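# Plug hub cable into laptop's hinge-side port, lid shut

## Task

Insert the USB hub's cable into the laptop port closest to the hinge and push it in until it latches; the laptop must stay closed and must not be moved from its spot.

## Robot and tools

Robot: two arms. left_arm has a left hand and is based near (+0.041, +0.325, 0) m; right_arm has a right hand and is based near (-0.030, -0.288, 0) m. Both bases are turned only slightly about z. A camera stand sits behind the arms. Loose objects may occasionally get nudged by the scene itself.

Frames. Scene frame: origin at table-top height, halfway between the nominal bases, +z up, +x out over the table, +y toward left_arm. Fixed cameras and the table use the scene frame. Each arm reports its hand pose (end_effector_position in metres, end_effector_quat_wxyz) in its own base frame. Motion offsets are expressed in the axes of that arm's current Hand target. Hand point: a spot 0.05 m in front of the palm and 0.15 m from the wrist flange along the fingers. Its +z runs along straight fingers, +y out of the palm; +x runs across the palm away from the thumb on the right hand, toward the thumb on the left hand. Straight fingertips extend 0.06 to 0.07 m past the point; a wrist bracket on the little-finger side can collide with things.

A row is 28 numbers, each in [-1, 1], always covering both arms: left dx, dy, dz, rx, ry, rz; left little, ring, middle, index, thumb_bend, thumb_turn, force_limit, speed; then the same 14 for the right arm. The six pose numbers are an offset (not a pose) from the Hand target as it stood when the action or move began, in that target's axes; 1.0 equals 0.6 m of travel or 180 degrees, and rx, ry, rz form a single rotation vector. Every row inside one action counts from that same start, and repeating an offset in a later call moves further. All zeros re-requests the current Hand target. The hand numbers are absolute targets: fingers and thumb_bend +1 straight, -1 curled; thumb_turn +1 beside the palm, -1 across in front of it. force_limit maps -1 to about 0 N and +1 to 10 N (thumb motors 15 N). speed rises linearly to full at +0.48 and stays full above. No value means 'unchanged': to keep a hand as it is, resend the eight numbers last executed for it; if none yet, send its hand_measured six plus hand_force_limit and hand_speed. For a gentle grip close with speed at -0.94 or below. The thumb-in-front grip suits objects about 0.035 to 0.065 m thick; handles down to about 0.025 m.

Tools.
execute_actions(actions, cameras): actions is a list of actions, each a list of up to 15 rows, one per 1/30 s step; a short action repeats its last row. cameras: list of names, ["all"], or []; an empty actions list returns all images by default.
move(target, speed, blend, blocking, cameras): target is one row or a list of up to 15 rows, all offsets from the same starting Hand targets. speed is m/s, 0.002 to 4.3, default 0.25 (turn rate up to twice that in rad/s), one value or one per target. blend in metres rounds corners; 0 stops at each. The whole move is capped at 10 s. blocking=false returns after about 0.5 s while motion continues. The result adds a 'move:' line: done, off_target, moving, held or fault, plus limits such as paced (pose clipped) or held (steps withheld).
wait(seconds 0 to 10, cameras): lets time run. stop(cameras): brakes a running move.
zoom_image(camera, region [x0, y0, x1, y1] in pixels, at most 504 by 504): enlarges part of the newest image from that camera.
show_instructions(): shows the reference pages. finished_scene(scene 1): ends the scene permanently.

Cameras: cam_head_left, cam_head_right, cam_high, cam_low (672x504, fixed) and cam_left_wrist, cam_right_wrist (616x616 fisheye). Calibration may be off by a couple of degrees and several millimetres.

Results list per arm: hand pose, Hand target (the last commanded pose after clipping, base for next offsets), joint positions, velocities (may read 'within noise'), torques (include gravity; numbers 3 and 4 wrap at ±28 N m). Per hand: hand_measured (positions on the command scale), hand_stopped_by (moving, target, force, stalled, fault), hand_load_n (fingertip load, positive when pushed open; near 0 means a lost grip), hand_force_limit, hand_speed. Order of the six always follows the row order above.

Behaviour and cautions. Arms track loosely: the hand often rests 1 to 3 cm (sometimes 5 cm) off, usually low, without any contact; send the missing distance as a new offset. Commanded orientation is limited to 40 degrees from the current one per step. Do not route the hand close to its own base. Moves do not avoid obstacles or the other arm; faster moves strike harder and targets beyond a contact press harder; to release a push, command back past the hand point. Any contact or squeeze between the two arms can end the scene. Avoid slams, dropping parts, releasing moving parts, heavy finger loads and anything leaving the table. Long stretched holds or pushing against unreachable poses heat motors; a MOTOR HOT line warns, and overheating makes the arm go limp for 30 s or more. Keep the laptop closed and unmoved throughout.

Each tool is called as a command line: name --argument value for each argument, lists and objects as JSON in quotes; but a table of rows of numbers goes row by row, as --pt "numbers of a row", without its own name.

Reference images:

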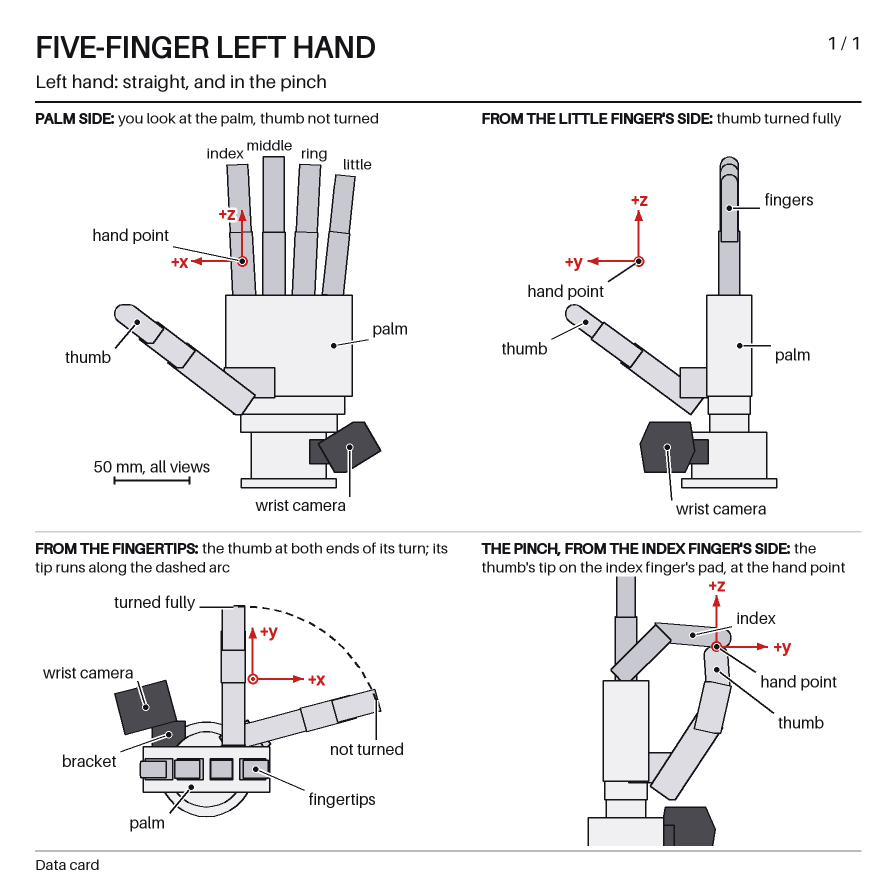

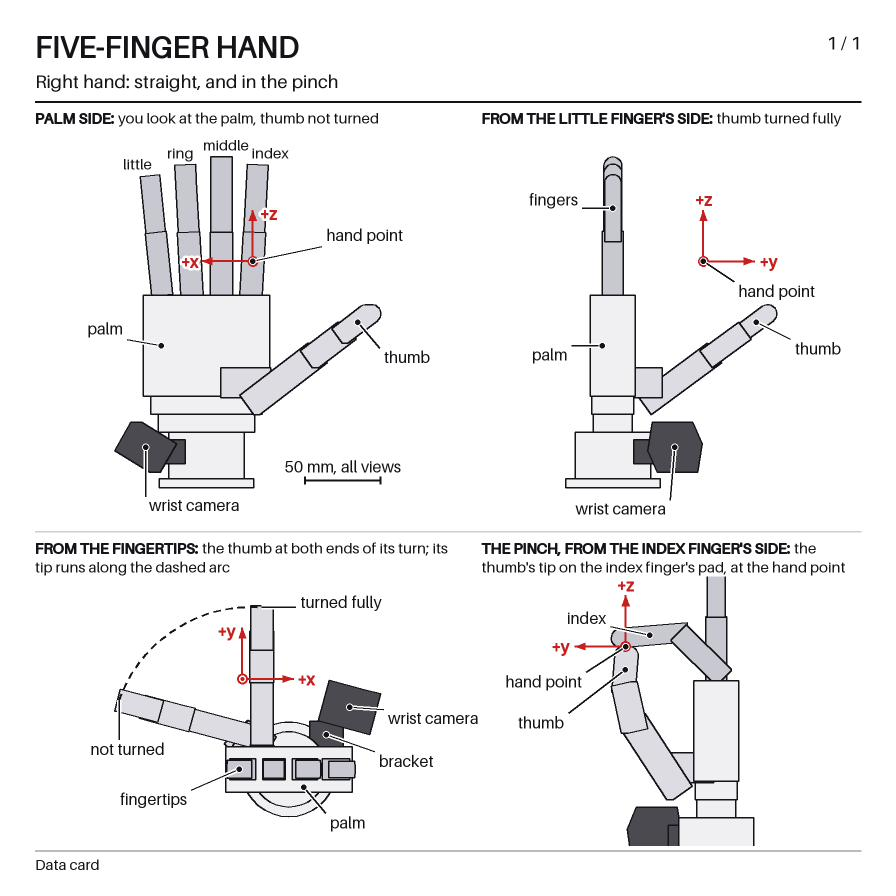

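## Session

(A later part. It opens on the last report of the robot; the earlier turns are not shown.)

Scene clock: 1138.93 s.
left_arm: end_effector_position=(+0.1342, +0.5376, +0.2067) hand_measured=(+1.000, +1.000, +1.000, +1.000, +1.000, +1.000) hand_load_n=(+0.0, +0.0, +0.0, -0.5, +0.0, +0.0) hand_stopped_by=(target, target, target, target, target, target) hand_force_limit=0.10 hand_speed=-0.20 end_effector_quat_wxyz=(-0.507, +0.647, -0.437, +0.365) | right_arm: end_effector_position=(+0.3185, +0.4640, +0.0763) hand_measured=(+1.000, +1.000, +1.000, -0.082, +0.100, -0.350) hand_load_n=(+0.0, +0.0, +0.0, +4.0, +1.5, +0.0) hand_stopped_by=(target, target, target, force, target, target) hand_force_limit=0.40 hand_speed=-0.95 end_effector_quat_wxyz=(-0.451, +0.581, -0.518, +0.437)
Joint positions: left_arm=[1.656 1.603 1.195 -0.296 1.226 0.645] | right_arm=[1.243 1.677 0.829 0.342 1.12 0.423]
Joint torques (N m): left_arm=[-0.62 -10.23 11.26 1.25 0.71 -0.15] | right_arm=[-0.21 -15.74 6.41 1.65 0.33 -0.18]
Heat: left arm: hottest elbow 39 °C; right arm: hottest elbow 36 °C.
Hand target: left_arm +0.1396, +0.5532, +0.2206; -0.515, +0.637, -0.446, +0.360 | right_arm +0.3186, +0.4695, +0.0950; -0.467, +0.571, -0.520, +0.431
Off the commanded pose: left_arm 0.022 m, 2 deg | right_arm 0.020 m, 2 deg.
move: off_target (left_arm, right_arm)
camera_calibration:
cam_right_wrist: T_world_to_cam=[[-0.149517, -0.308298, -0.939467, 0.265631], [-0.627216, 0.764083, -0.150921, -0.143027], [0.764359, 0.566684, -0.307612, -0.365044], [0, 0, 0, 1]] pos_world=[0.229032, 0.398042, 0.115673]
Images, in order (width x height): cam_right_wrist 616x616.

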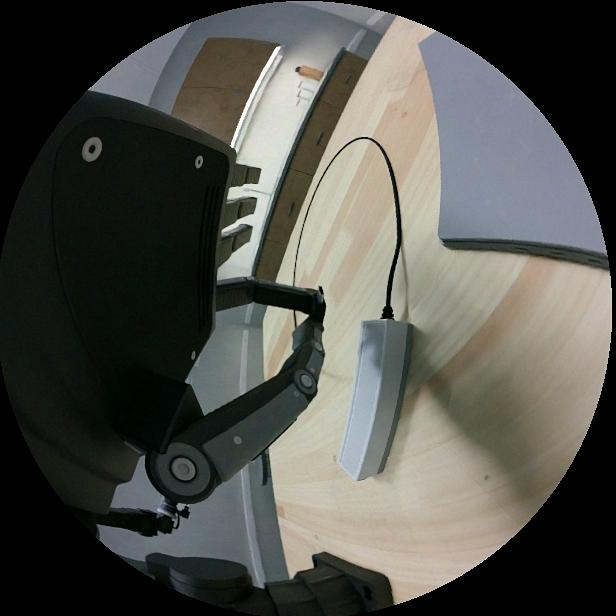

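move --target '[0,0,0,0,0,0,1,1,1,1,1,1,0.1,-0.2,0.065,0.0228,-0.1138,0.0012,-0.1773,-0.0348,1,1,1,-0.25,0.1,-0.35,0.4,-0.95]' --speed 0.05 --cameras '["cam_right_wrist", "cam_high", "cam_head_left", "cam_head_right"]'

zoom_image --camera "cam_right_wrist" --region '[270, 220, 370, 320]'

Scene clock: 1153.13 s.
left_arm: end_effector_position=(+0.1342, +0.5376, +0.2067) hand_measured=(+1.000, +1.000, +1.000, +1.000, +1.000, +1.000) hand_load_n=(+0.0, +0.0, -0.5, +0.0, +0.0, -0.5) hand_stopped_by=(target, target, target, target, target, target) hand_force_limit=0.10 hand_speed=-0.20 end_effector_quat_wxyz=(-0.507, +0.647, -0.437, +0.365) | right_arm: end_effector_position=(+0.2474, +0.4226, +0.0784) hand_measured=(+1.000, +1.000, +1.000, -0.082, +0.100, -0.350) hand_load_n=(-0.5, +0.0, +0.0, +4.0, +2.0, +0.0) hand_stopped_by=(target, target, target, force, target, target) hand_force_limit=0.40 hand_speed=-0.95 end_effector_quat_wxyz=(-0.554, +0.707, -0.341, +0.279)
Joint positions: left_arm=[1.656 1.603 1.195 -0.296 1.226 0.645] | right_arm=[1.163 1.41 0.45 0.694 0.493 0.111]
Joint torques (N m): left_arm=[-0.67 -10.4 11.23 1.24 0.71 -0.14] | right_arm=[-1.14 -10.34 6.05 2.17 0.1 -0.19]
Heat: left arm: hottest elbow 39 °C; right arm: hottest elbow 35 °C.
Hand target: left_arm +0.1396, +0.5532, +0.2206; -0.515, +0.637, -0.446, +0.360 | right_arm +0.2527, +0.4246, +0.0950; -0.569, +0.694, -0.339, +0.283
Off the commanded pose: left_arm 0.022 m, 2 deg | right_arm 0.017 m, 2 deg.
move: off_target (left_arm, right_arm)
camera_calibration:
cam_right_wrist: T_world_to_cam=[[0.0138612, -0.334777, -0.942195, 0.215221], [-0.946675, 0.298949, -0.120149, 0.117497], [0.321892, 0.893618, -0.312781, -0.314858], [0, 0, 0, 1]] pos_world=[0.209599, 0.318288, 0.118416]
Images, in order (width x height): cam_head_left 672x504, cam_head_right 672x504, cam_high 672x504, cam_right_wrist 616x616.

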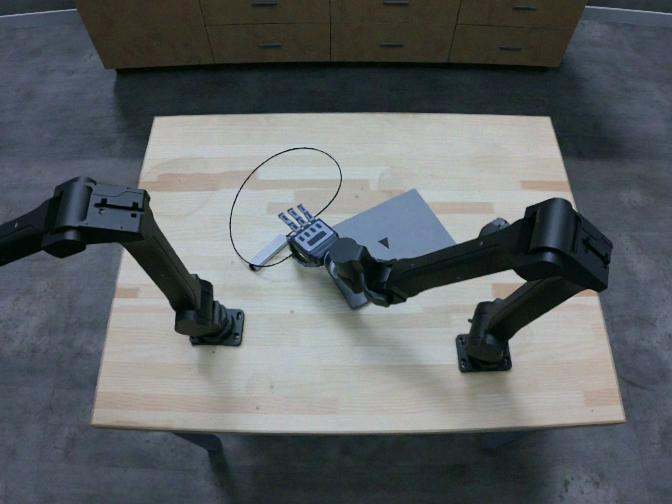

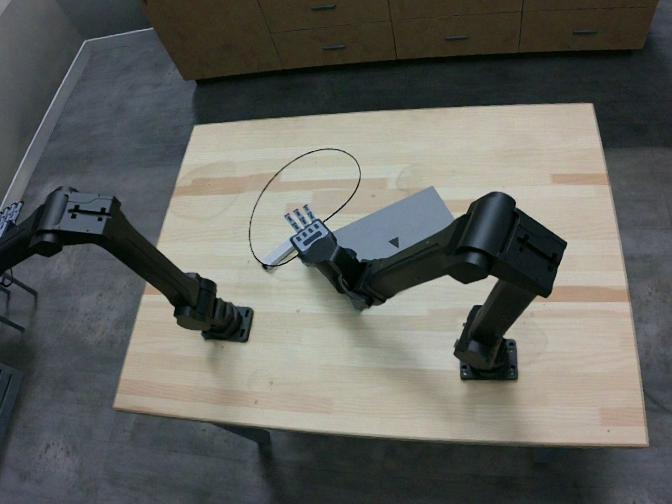

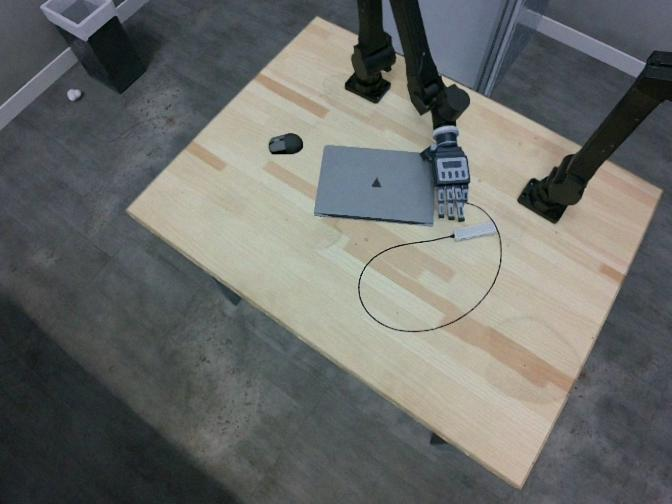

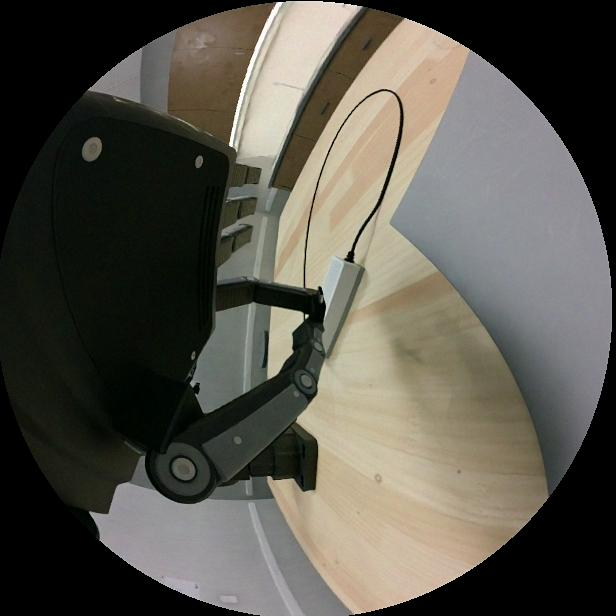

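Scaled by 5.040 from the camera's 616x616 image, which has a finer 880x880 frame.

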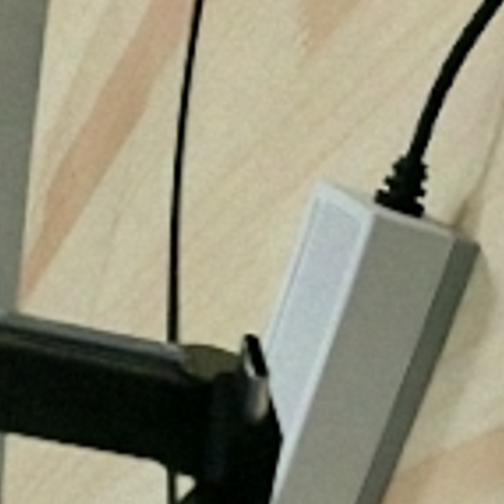

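zoom_image --camera "cam_right_wrist" --region '[370, 190, 450, 270]'

zoom_image --camera "cam_right_wrist" --region '[430, 260, 560, 390]'

Scaled by 6.300 from the camera's 616x616 image, which has a finer 880x880 frame.

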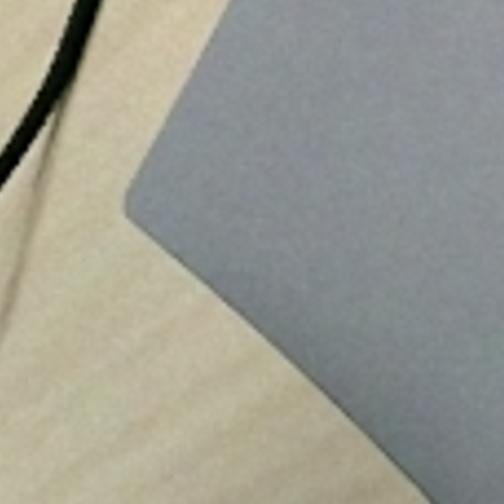

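Scaled by 3.877 from the camera's 616x616 image, which has a finer 880x880 frame.

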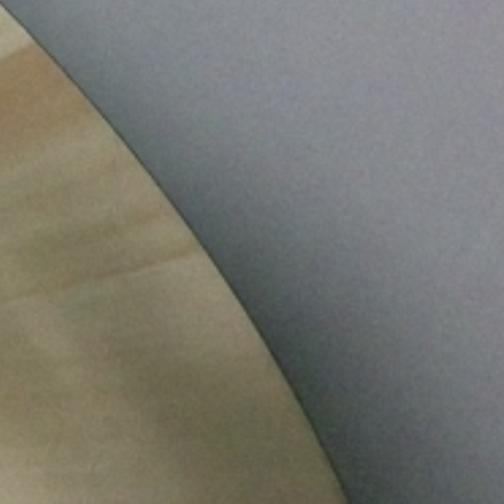

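move --target '[0,0,0,0,0,0,1,1,1,1,1,1,0.1,-0.2,-0.0005,0.0654,0.0129,0,0,0,1,1,1,-0.25,0.1,-0.35,0.4,-0.95]' --speed 0.05 --cameras '["cam_right_wrist"]'

zoom_image --camera "cam_right_wrist" --region '[290, 270, 350, 330]'

Scene clock: 1213.30 s.
left_arm: end_effector_position=(+0.1342, +0.5376, +0.2067) hand_measured=(+1.000, +1.000, +1.000, +1.000, +1.000, +1.000) hand_load_n=(+0.0, +0.5, +0.0, +0.0, +0.0, -0.5) hand_stopped_by=(target, target, target, target, target, target) hand_force_limit=0.10 hand_speed=-0.20 end_effector_quat_wxyz=(-0.507, +0.647, -0.437, +0.365) | right_arm: end_effector_position=(+0.2483, +0.4244, +0.0548) hand_measured=(+1.000, +1.000, +1.000, -0.082, +0.100, -0.350) hand_load_n=(+0.0, +0.0, +0.0, +3.5, +2.0, +0.0) hand_stopped_by=(target, target, target, force, target, target) hand_force_limit=0.40 hand_speed=-0.95 end_effector_quat_wxyz=(-0.567, +0.696, -0.341, +0.278)
Joint positions: left_arm=[1.656 1.603 1.195 -0.296 1.226 0.645] | right_arm=[1.163 1.529 0.423 0.874 0.492 0.11]
Joint torques (N m): left_arm=[-0.79 -10.34 11.23 1.22 0.71 -0.15] | right_arm=[-1.14 -8.18 5.04 2.11 0.05 -0.17]
Heat: left arm: hottest elbow 40 °C; right arm: hottest elbow 35 °C.
Hand target: left_arm +0.1396, +0.5532, +0.2206; -0.515, +0.637, -0.446, +0.360 | right_arm +0.2528, +0.4247, +0.0551; -0.569, +0.694, -0.339, +0.283
Off the commanded pose: left_arm 0.022 m, 2 deg | right_arm 0.004 m, 1 deg.
move: off_target (left_arm)
camera_calibration:
cam_right_wrist: T_world_to_cam=[[0.0271681, -0.305427, -0.951828, 0.178433], [-0.945143, 0.302224, -0.123956, 0.113459], [0.325525, 0.902981, -0.280461, -0.330822], [0, 0, 0, 1]] pos_world=[0.210078, 0.318934, 0.0911187]
Images, in order (width x height): cam_right_wrist 616x616.

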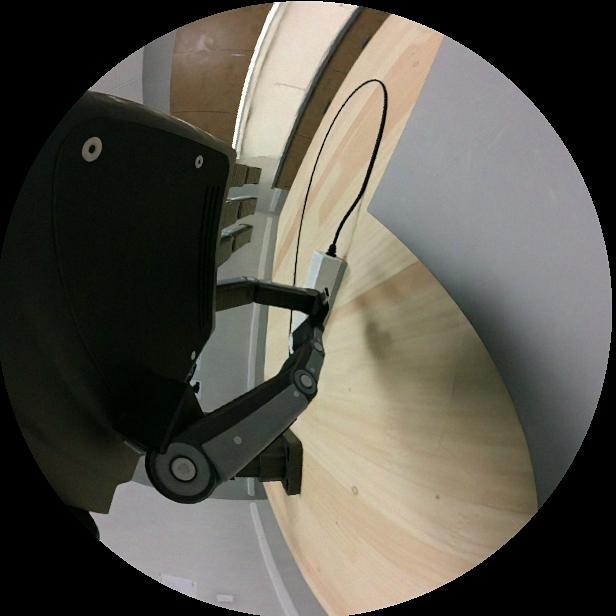

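Scaled by 8.400 from the camera's 616x616 image, which has a finer 880x880 frame.

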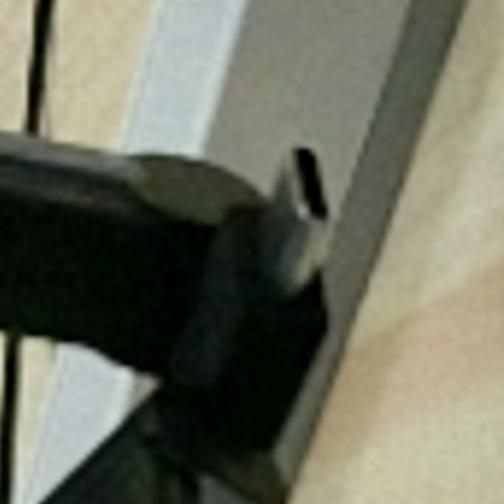

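zoom_image --camera "cam_right_wrist" --region '[345, 185, 405, 245]'

Scaled by 8.400 from the camera's 616x616 image, which has a finer 880x880 frame.

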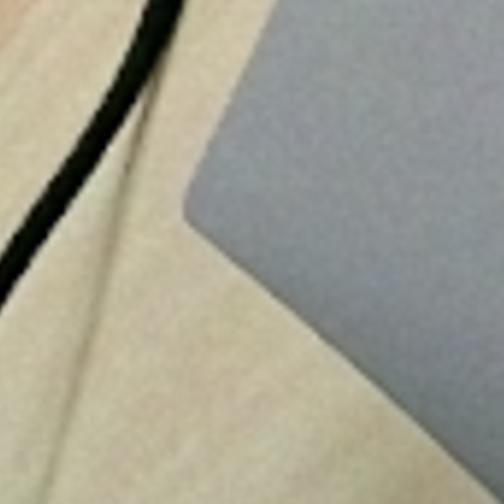

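move --target '[0.5892,-0.078,0.1277,0,0.2988,0.064,-1,-1,-1,-1,-1,1,-0.5,-0.2,0,0,0,0,0,0,1,1,1,-0.25,0.1,-0.35,0.4,-0.95]' --speed 0.3 --cameras '["cam_left_wrist"]'

Scene clock: 1236.70 s.
left_arm: end_effector_position=(+0.3321, +0.2416, +0.2410) hand_measured=(-1.000, -1.000, -1.000, -1.000, -0.430, +1.000) hand_load_n=(+0.0, +0.0, +0.0, -1.0, +15.0, +0.0) hand_stopped_by=(target, target, target, target, force, target) hand_force_limit=-0.50 hand_speed=-0.20 end_effector_quat_wxyz=(+0.288, -0.377, +0.682, -0.556) | right_arm: end_effector_position=(+0.2483, +0.4244, +0.0548) hand_measured=(+1.000, +1.000, +1.000, -0.082, +0.100, -0.350) hand_load_n=(+0.0, -0.5, +0.0, +4.0, +2.0, +0.0) hand_stopped_by=(target, target, target, force, target, target) hand_force_limit=0.40 hand_speed=-0.95 end_effector_quat_wxyz=(-0.567, +0.696, -0.341, +0.278)
Joint positions: left_arm=[1.066 1.538 1.269 -1.666 1.338 1.916] | right_arm=[1.163 1.529 0.423 0.874 0.492 0.11]
Joint torques (N m): left_arm=[-0.5 -8.41 10.09 -0.51 0.93 0.04] | right_arm=[-1.14 -8.12 5.05 2.15 0.05 -0.17]
Heat: left arm: hottest elbow 39 °C; right arm: hottest elbow 35 °C.
Hand target: left_arm +0.3402, +0.2499, +0.2499; +0.291, -0.359, +0.690, -0.557 | right_arm +0.2527, +0.4247, +0.0551; -0.569, +0.694, -0.339, +0.283
Off the commanded pose: left_arm 0.015 m, 2 deg | right_arm 0.004 m, 1 deg.
joint sent to its limit (left arm) — joint 4 (wrist pitch), lower limit. The joint targets still meet the commanded pose.
move: off_target (left_arm)
camera_calibration:
cam_left_wrist: T_world_to_cam=[[0.0885785, -0.275653, 0.957167, -0.193612], [-0.909434, -0.414358, -0.0351688, 0.413109], [0.406304, -0.867366, -0.287391, 0.25987], [0, 0, 0, 1]] pos_world=[0.287259, 0.343208, 0.274533]
Images, in order (width x height): cam_left_wrist 616x616.

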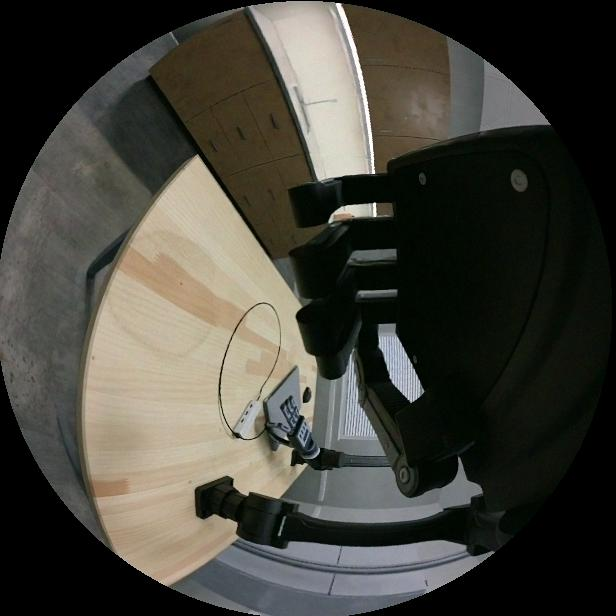

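move --target '[0.5545,0.0332,0.2372,-0.109,0.3191,0.1353,-1,-1,-1,-1,0.3,1,-0.5,-0.2,0,0,0,0,0,0,1,1,1,-0.25,0.1,-0.35,0.4,-0.95]' --speed 0.25 --cameras '["cam_left_wrist"]'

Scene clock: 1250.93 s.
left_arm: end_effector_position=(+0.2564, -0.0976, +0.1991) hand_measured=(-1.000, -1.000, -1.000, -1.000, +0.300, +1.000) hand_load_n=(+0.0, +0.0, +0.0, +0.0, +0.0, +0.0) hand_stopped_by=(target, target, target, target, target, target) hand_force_limit=-0.50 hand_speed=-0.20 end_effector_quat_wxyz=(-0.029, +0.051, +0.880, -0.471) | right_arm: end_effector_position=(+0.2483, +0.4244, +0.0548) hand_measured=(+1.000, +1.000, +1.000, -0.082, +0.100, -0.350) hand_load_n=(+0.0, +0.0, +0.0, +4.0, +2.0, +0.0) hand_stopped_by=(target, target, target, force, target, target) hand_force_limit=0.40 hand_speed=-0.95 end_effector_quat_wxyz=(-0.567, +0.696, -0.341, +0.278)
Joint positions: left_arm=[0.087 1.211 0.997 -1.654 0.951 1.928] | right_arm=[1.163 1.529 0.423 0.874 0.492 0.11]
Joint torques (N m): left_arm=[-0.67 -4.54 7.49 0.1 0.76 -0.14] | right_arm=[-1.14 -8.18 5.07 2.19 0.05 -0.17]
Heat: left arm: hottest elbow 38 °C; right arm: hottest elbow 35 °C.
Hand target: left_arm +0.2597, -0.1001, +0.2002; -0.029, +0.054, +0.881, -0.469 | right_arm +0.2527, +0.4247, +0.0551; -0.569, +0.694, -0.339, +0.283
Off the commanded pose: left_arm 0.004 m, 0 deg | right_arm 0.004 m, 1 deg.
move: done
camera_calibration:
cam_left_wrist: T_world_to_cam=[[-0.268903, -0.527587, 0.805818, -0.143206], [-0.778343, 0.611836, 0.140849, 0.233741], [-0.567339, -0.589329, -0.575169, 0.318467], [0, 0, 0, 1]] pos_world=[0.324101, -0.030883, 0.265648]
Images, in order (width x height): cam_left_wrist 616x616.

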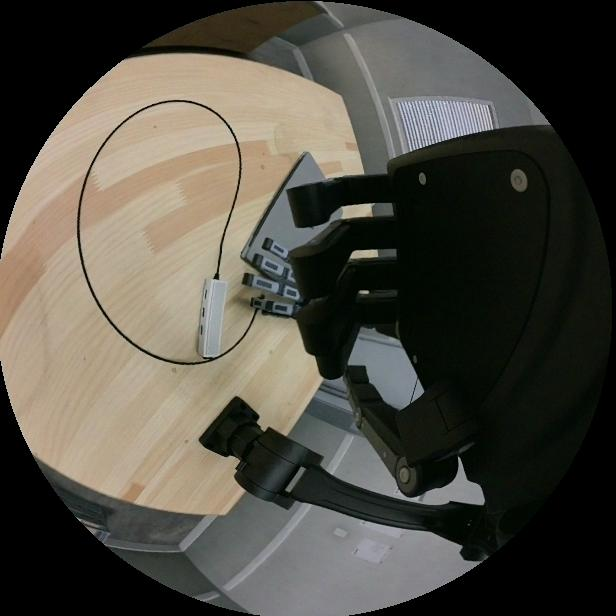

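zoom_image --camera "cam_left_wrist" --region '[200, 210, 320, 330]'

Scaled by 4.200 from the camera's 616x616 image, which has a finer 880x880 frame.

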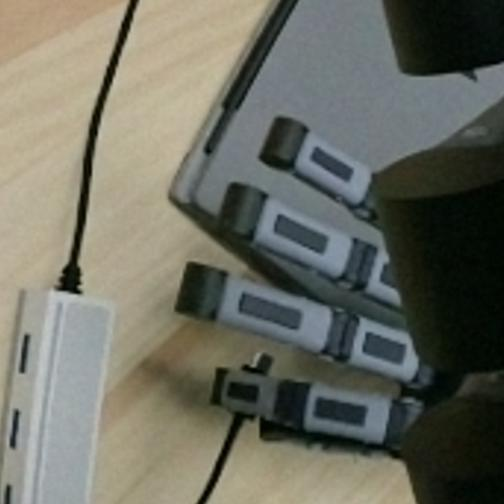

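move --target '[-0.1353,0.1385,0.1192,0.1039,-0.1119,-0.0508,-1,-1,-1,-1,0.3,1,-0.5,-0.2,0,0,0,0,0,0,1,1,1,-0.25,0.1,-0.35,0.4,-0.95]' --speed 0.2 --cameras '["cam_left_wrist", "cam_high"]'

Scene clock: 1283.07 s.
left_arm: end_effector_position=(+0.3349, -0.1254, +0.0841) hand_measured=(-1.000, -1.000, -1.000, -1.000, +0.300, +1.000) hand_load_n=(+0.0, +0.0, +0.0, +0.0, +0.0, +0.0) hand_stopped_by=(target, target, target, target, target, target) hand_force_limit=-0.50 hand_speed=-0.20 end_effector_quat_wxyz=(+0.066, -0.107, +0.787, -0.604) | right_arm: end_effector_position=(+0.2483, +0.4244, +0.0548) hand_measured=(+1.000, +1.000, +1.000, -0.082, +0.100, -0.350) hand_load_n=(+0.0, +0.0, +0.0, +4.0, +2.0, +0.0) hand_stopped_by=(target, target, target, force, target, target) hand_force_limit=0.40 hand_speed=-0.95 end_effector_quat_wxyz=(-0.567, +0.696, -0.341, +0.278)
Joint positions: left_arm=[0.152 1.385 0.661 -0.519 1.292 1.205] | right_arm=[1.163 1.529 0.423 0.874 0.492 0.11]
Joint torques (N m): left_arm=[0.85 -8.06 5.98 0.95 0.94 -0.15] | right_arm=[-1.2 -8.29 5.04 2.17 0.04 -0.17]
Heat: left arm: hottest elbow 35 °C; right arm: hottest elbow 34 °C.
Hand target: left_arm +0.3388, -0.1228, +0.0914; +0.079, -0.103, +0.787, -0.604 | right_arm +0.2527, +0.4247, +0.0551; -0.569, +0.694, -0.339, +0.283
Off the commanded pose: left_arm 0.008 m, 2 deg | right_arm 0.004 m, 1 deg.
move: done
camera_calibration:
cam_left_wrist: T_world_to_cam=[[-0.110707, -0.307129, 0.945207, -0.0810172], [-0.951643, 0.306984, -0.0117115, 0.36079], [-0.286567, -0.900796, -0.326262, 0.126397], [0, 0, 0, 1]] pos_world=[0.370595, -0.0217817, 0.122042]
Images, in order (width x height): cam_high 672x504, cam_left_wrist 616x616.

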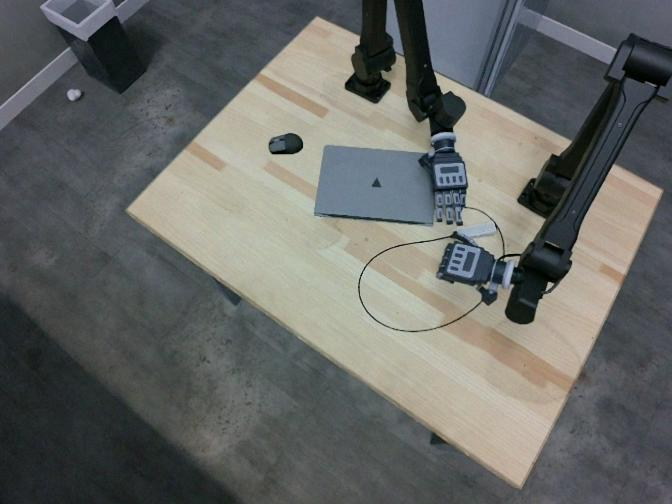

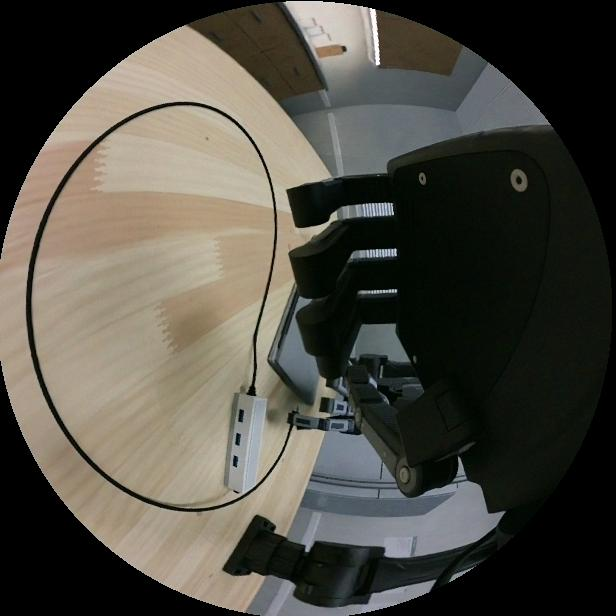

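zoom_image --camera "cam_left_wrist" --region '[265, 330, 355, 420]'

zoom_image --camera "cam_left_wrist" --region '[275, 390, 325, 440]'

Scaled by 5.600 from the camera's 616x616 image, which has a finer 880x880 frame.

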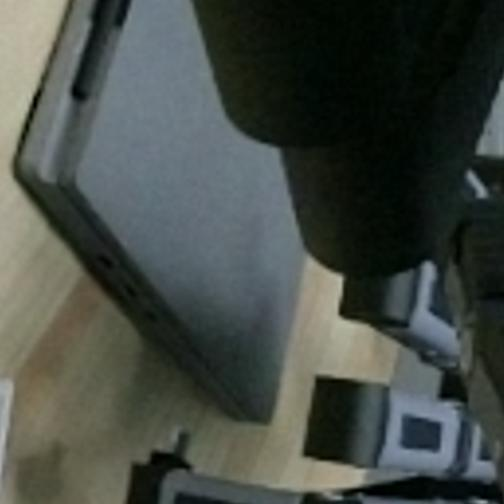

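Scaled by 10.080 from the camera's 616x616 image, which has a finer 880x880 frame.

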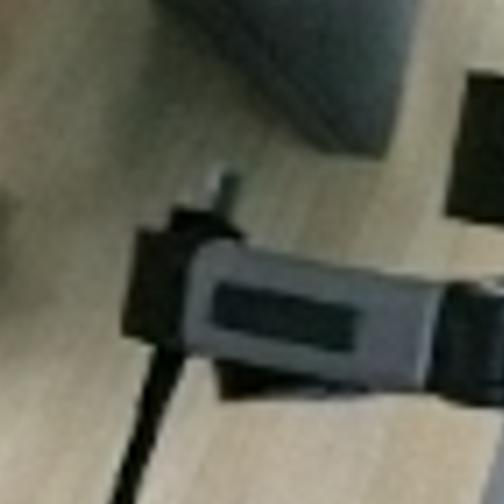

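zoom_image --camera "cam_left_wrist" --region '[264, 352, 304, 392]'

Scaled by 12.600 from the camera's 616x616 image, which has a finer 880x880 frame.

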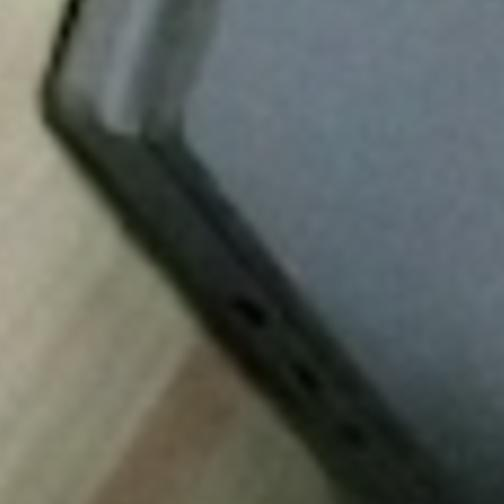

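move --target '[0,0,0,0,0,0,-1,-1,-1,-1,0.3,1,-0.5,-0.2,-0.0005,0.0327,0.0064,0,0,0,1,1,1,-0.25,0.1,-0.35,0.4,-0.95]' --speed 0.04 --cameras '["cam_right_wrist", "cam_left_wrist"]'

zoom_image --camera "cam_left_wrist" --region '[260, 350, 340, 430]'

zoom_image --camera "cam_right_wrist" --region '[290, 270, 350, 330]'

Scene clock: 1313.83 s.
left_arm: end_effector_position=(+0.3349, -0.1254, +0.0840) hand_measured=(-1.000, -1.000, -1.000, -1.000, +0.300, +1.000) hand_load_n=(+0.0, +0.0, +0.0, +0.0, +0.0, +0.0) hand_stopped_by=(target, target, target, target, target, target) hand_force_limit=-0.50 hand_speed=-0.20 end_effector_quat_wxyz=(+0.066, -0.108, +0.787, -0.604) | right_arm: end_effector_position=(+0.2485, +0.4250, +0.0352) hand_measured=(+1.000, +1.000, +1.000, -0.082, +0.100, -0.350) hand_load_n=(+0.0, -0.5, +0.0, +4.0, +2.0, +0.0) hand_stopped_by=(target, target, target, force, target, target) hand_force_limit=0.40 hand_speed=-0.95 end_effector_quat_wxyz=(-0.567, +0.696, -0.341, +0.278)
Joint positions: left_arm=[0.152 1.385 0.661 -0.519 1.291 1.204] | right_arm=[1.163 1.613 0.418 0.965 0.492 0.11]
Joint torques (N m): left_arm=[0.62 -8 5.94 0.96 0.95 -0.14] | right_arm=[-1.08 -8.76 4.31 2.18 0.07 -0.17]
Heat: left arm: hottest elbow 34 °C; right arm: hottest elbow 34 °C.
Hand target: left_arm +0.3388, -0.1228, +0.0913; +0.079, -0.103, +0.787, -0.603 | right_arm +0.2526, +0.4247, +0.0351; -0.569, +0.694, -0.339, +0.283
Off the commanded pose: left_arm 0.009 m, 2 deg | right_arm 0.004 m, 1 deg.
move: done
camera_calibration:
cam_left_wrist: T_world_to_cam=[[-0.109501, -0.307221, 0.945317, -0.081491], [-0.951784, 0.306587, -0.0106114, 0.360605], [-0.286562, -0.900899, -0.325979, 0.12633], [0, 0, 0, 1]] pos_world=[0.370496, -0.0217818, 0.122042]
cam_right_wrist: T_world_to_cam=[[0.0275061, -0.30471, -0.952048, 0.15954], [-0.945098, 0.302321, -0.124065, 0.111021], [0.325628, 0.903191, -0.279665, -0.337009], [0, 0, 0, 1]] pos_world=[0.210277, 0.319433, 0.0714138]
Images, in order (width x height): cam_left_wrist 616x616, cam_right_wrist 616x616.

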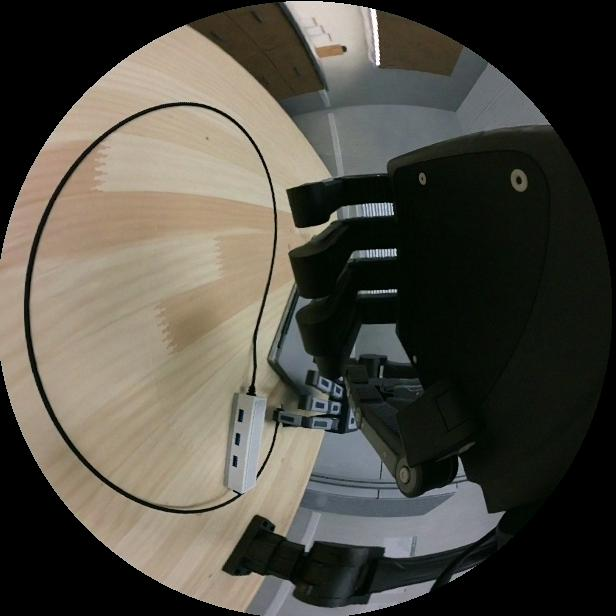

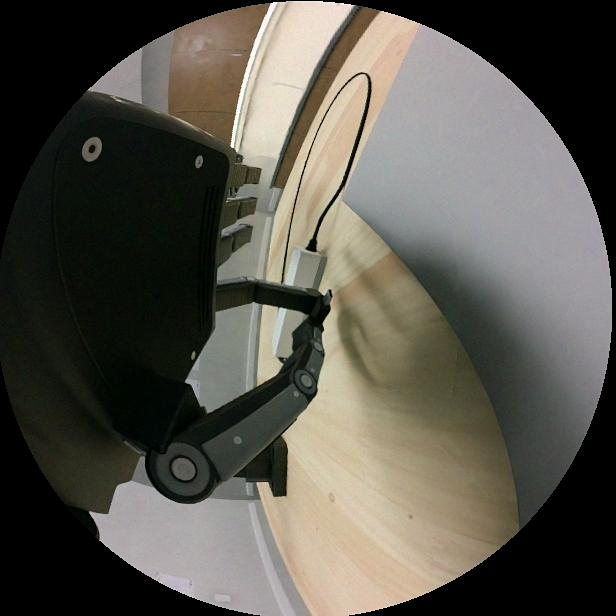

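Scaled by 6.300 from the camera's 616x616 image, which has a finer 880x880 frame.

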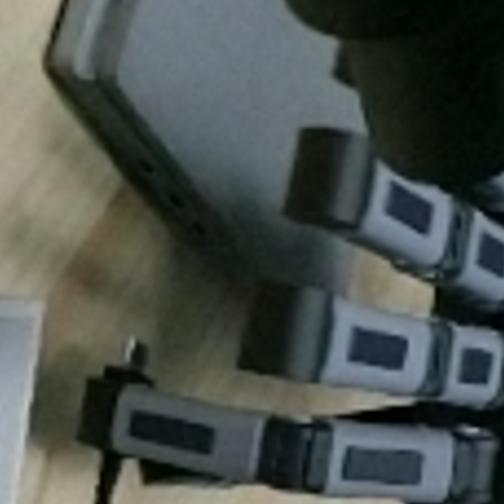

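Scaled by 8.400 from the camera's 616x616 image, which has a finer 880x880 frame.

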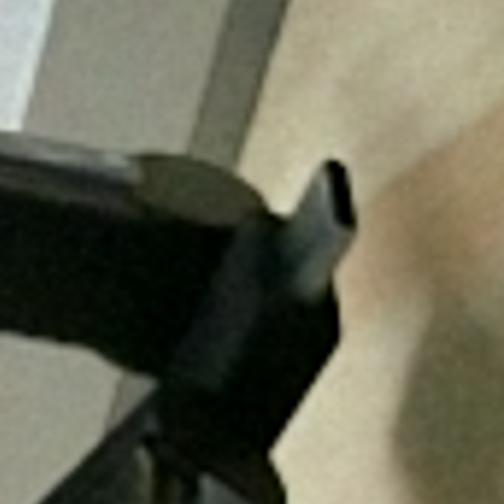

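move --target '[0,0,0,0,0,0,-1,-1,-1,-1,0.3,1,-0.5,-0.2,0,0.0213,0.0042,0,0,0,1,1,1,-0.25,0.1,-0.35,0.4,-0.95]' --speed 0.03 --cameras '["cam_left_wrist","cam_right_wrist"]'

Scene clock: 1332.90 s.
left_arm: end_effector_position=(+0.3349, -0.1254, +0.0840) hand_measured=(-1.000, -1.000, -1.000, -1.000, +0.300, +1.000) hand_load_n=(+0.0, +0.5, +0.0, +0.0, +0.0, -0.5) hand_stopped_by=(target, target, target, target, target, target) hand_force_limit=-0.50 hand_speed=-0.20 end_effector_quat_wxyz=(+0.066, -0.108, +0.787, -0.604) | right_arm: end_effector_position=(+0.2489, +0.4259, +0.0232) hand_measured=(+1.000, +1.000, +1.000, -0.082, +0.100, -0.350) hand_load_n=(+0.0, +0.0, +0.0, +4.0, +2.0, -0.5) hand_stopped_by=(target, target, target, force, target, target) hand_force_limit=0.40 hand_speed=-0.95 end_effector_quat_wxyz=(-0.568, +0.695, -0.341, +0.278)
Joint positions: left_arm=[0.152 1.385 0.661 -0.519 1.291 1.204] | right_arm=[1.163 1.669 0.418 1.023 0.492 0.11]
Joint torques (N m): left_arm=[0.67 -8.06 5.91 0.96 0.95 -0.14] | right_arm=[-1.14 -8.88 3.77 2.17 0.06 -0.17]
Heat: left arm: hottest elbow 34 °C; right arm: hottest elbow 34 °C.
Hand target: left_arm +0.3388, -0.1228, +0.0913; +0.079, -0.103, +0.787, -0.603 | right_arm +0.2527, +0.4246, +0.0219; -0.569, +0.694, -0.339, +0.283
Off the commanded pose: left_arm 0.009 m, 2 deg | right_arm 0.004 m, 1 deg.
move: done
camera_calibration:
cam_left_wrist: T_world_to_cam=[[-0.109501, -0.307221, 0.945317, -0.081491], [-0.951784, 0.306587, -0.0106114, 0.360605], [-0.286562, -0.900899, -0.325979, 0.12633], [0, 0, 0, 1]] pos_world=[0.370496, -0.0217818, 0.122042]
cam_right_wrist: T_world_to_cam=[[0.02836, -0.302793, -0.952634, 0.14732], [-0.944976, 0.302601, -0.124313, 0.109498], [0.325909, 0.903742, -0.277551, -0.341753], [0, 0, 0, 1]] pos_world=[0.210675, 0.320329, 0.0591009]
Images, in order (width x height): cam_left_wrist 616x616, cam_right_wrist 616x616.

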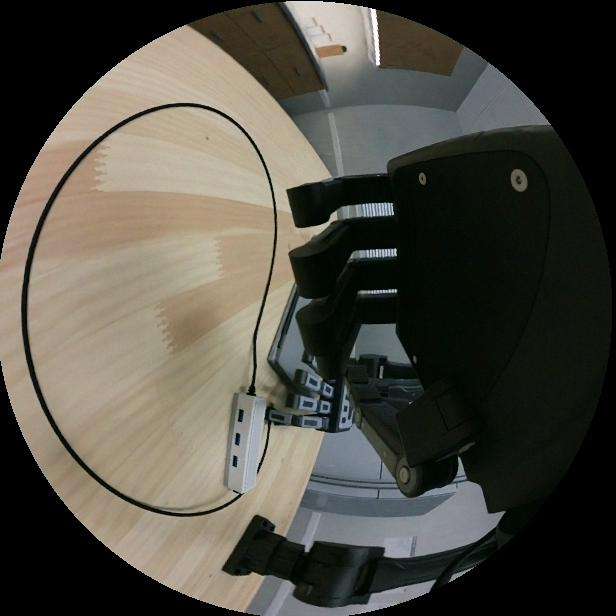

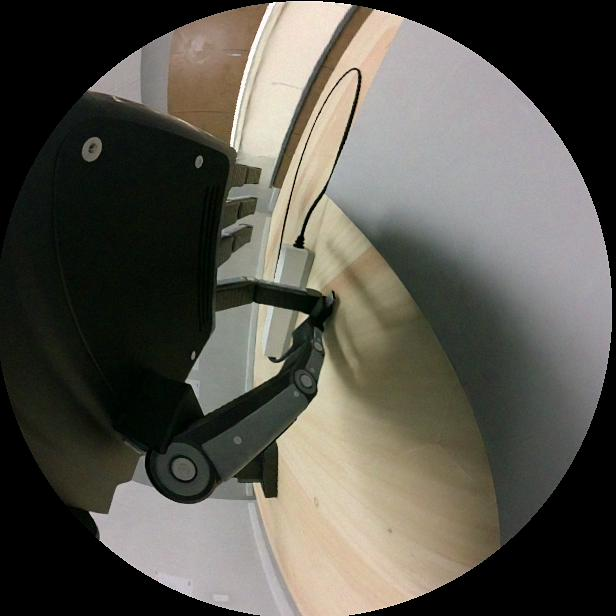

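zoom_image --camera "cam_left_wrist" --region '[260, 350, 340, 430]'

zoom_image --camera "cam_right_wrist" --region '[290, 255, 370, 335]'

Scaled by 6.300 from the camera's 616x616 image, which has a finer 880x880 frame.

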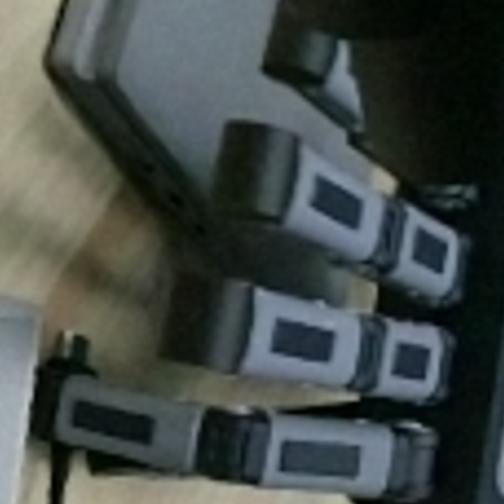

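Scaled by 6.300 from the camera's 616x616 image, which has a finer 880x880 frame.

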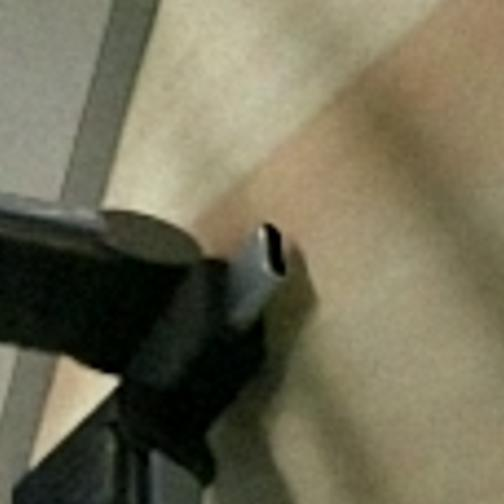

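zoom_image --camera "cam_left_wrist" --region '[255, 390, 295, 430]'

zoom_image --camera "cam_right_wrist" --region '[255, 190, 345, 280]'

Scaled by 12.600 from the camera's 616x616 image, which has a finer 880x880 frame.

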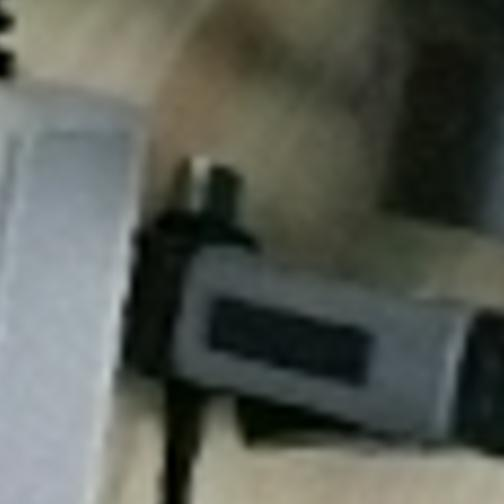

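Scaled by 5.600 from the camera's 616x616 image, which has a finer 880x880 frame.

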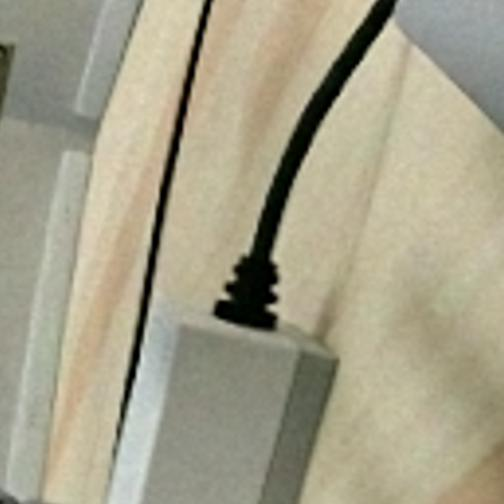

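move --target '[0,0,0,0,0,0,-1,-1,-1,-1,0.3,1,-0.5,-0.2,0,0.0065,0.0013,0,0,0,1,1,1,-0.25,0.1,-0.35,0.4,-0.95]' --speed 0.03 --cameras '["cam_left_wrist","cam_right_wrist"]'

zoom_image --camera "cam_left_wrist" --region '[255, 390, 295, 430]'

zoom_image --camera "cam_right_wrist" --region '[310, 260, 370, 320]'

Scene clock: 1357.73 s.
left_arm: end_effector_position=(+0.3349, -0.1254, +0.0840) hand_measured=(-1.000, -1.000, -1.000, -1.000, +0.300, +1.000) hand_load_n=(+0.0, +0.0, +0.0, +0.0, +0.0, +0.0) hand_stopped_by=(target, target, target, target, target, target) hand_force_limit=-0.50 hand_speed=-0.20 end_effector_quat_wxyz=(+0.066, -0.108, +0.787, -0.604) | right_arm: end_effector_position=(+0.2492, +0.4266, +0.0213) hand_measured=(+1.000, +1.000, +1.000, -0.082, +0.100, -0.350) hand_load_n=(+0.0, +0.0, +0.0, +3.5, +2.0, +0.0) hand_stopped_by=(target, target, target, force, target, target) hand_force_limit=0.40 hand_speed=-0.95 end_effector_quat_wxyz=(-0.570, +0.694, -0.341, +0.278)
Joint positions: left_arm=[0.152 1.385 0.661 -0.519 1.291 1.204] | right_arm=[1.163 1.684 0.418 1.043 0.492 0.11]
Joint torques (N m): left_arm=[0.73 -8.12 5.96 0.95 0.94 -0.13] | right_arm=[-1.08 -8.64 3.64 2.14 0.06 -0.17]
Heat: left arm: hottest elbow 33 °C; right arm: hottest elbow 34 °C.
Hand target: left_arm +0.3388, -0.1228, +0.0913; +0.079, -0.103, +0.787, -0.603 | right_arm +0.2527, +0.4246, +0.0180; -0.569, +0.694, -0.339, +0.283
Off the commanded pose: left_arm 0.009 m, 2 deg | right_arm 0.005 m, 1 deg.
move: done
camera_calibration:
cam_left_wrist: T_world_to_cam=[[-0.109501, -0.307221, 0.945317, -0.081491], [-0.951784, 0.306587, -0.0106114, 0.360605], [-0.286562, -0.900899, -0.325979, 0.12633], [0, 0, 0, 1]] pos_world=[0.370496, -0.0217818, 0.122042]
cam_right_wrist: T_world_to_cam=[[0.030523, -0.297762, -0.954152, 0.143066], [-0.944707, 0.303221, -0.124847, 0.108995], [0.326493, 0.905205, -0.272042, -0.343868], [0, 0, 0, 1]] pos_world=[0.210872, 0.320821, 0.0565673]
Images, in order (width x height): cam_left_wrist 616x616, cam_right_wrist 616x616.

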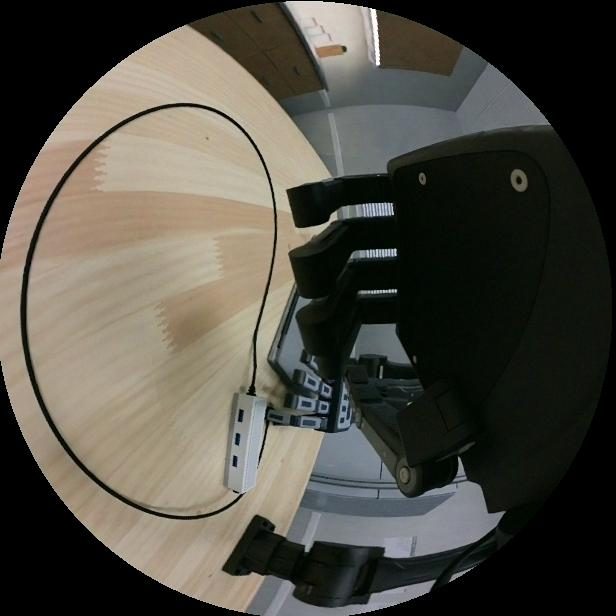

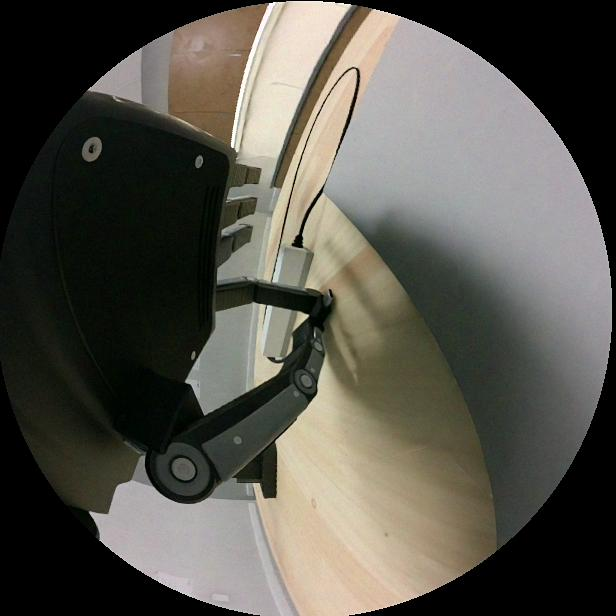

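Scaled by 12.600 from the camera's 616x616 image, which has a finer 880x880 frame.

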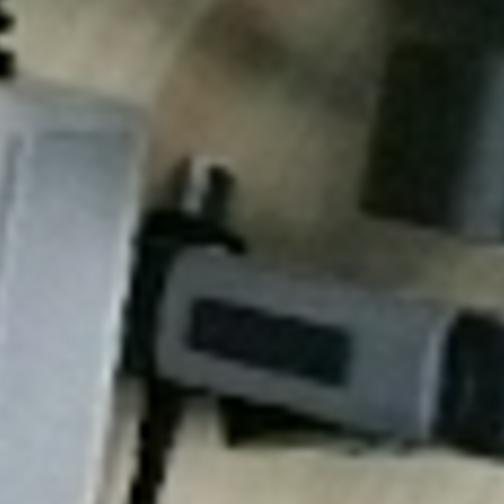

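Scaled by 8.400 from the camera's 616x616 image, which has a finer 880x880 frame.

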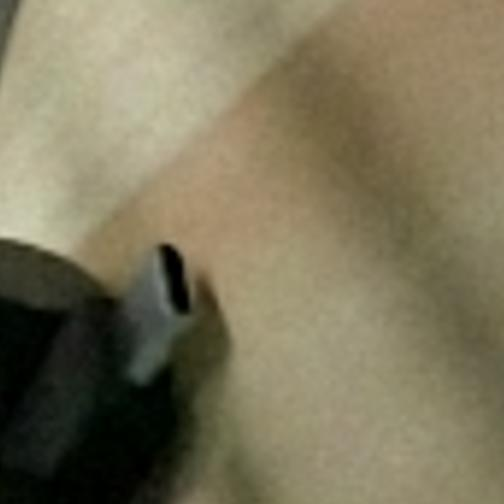

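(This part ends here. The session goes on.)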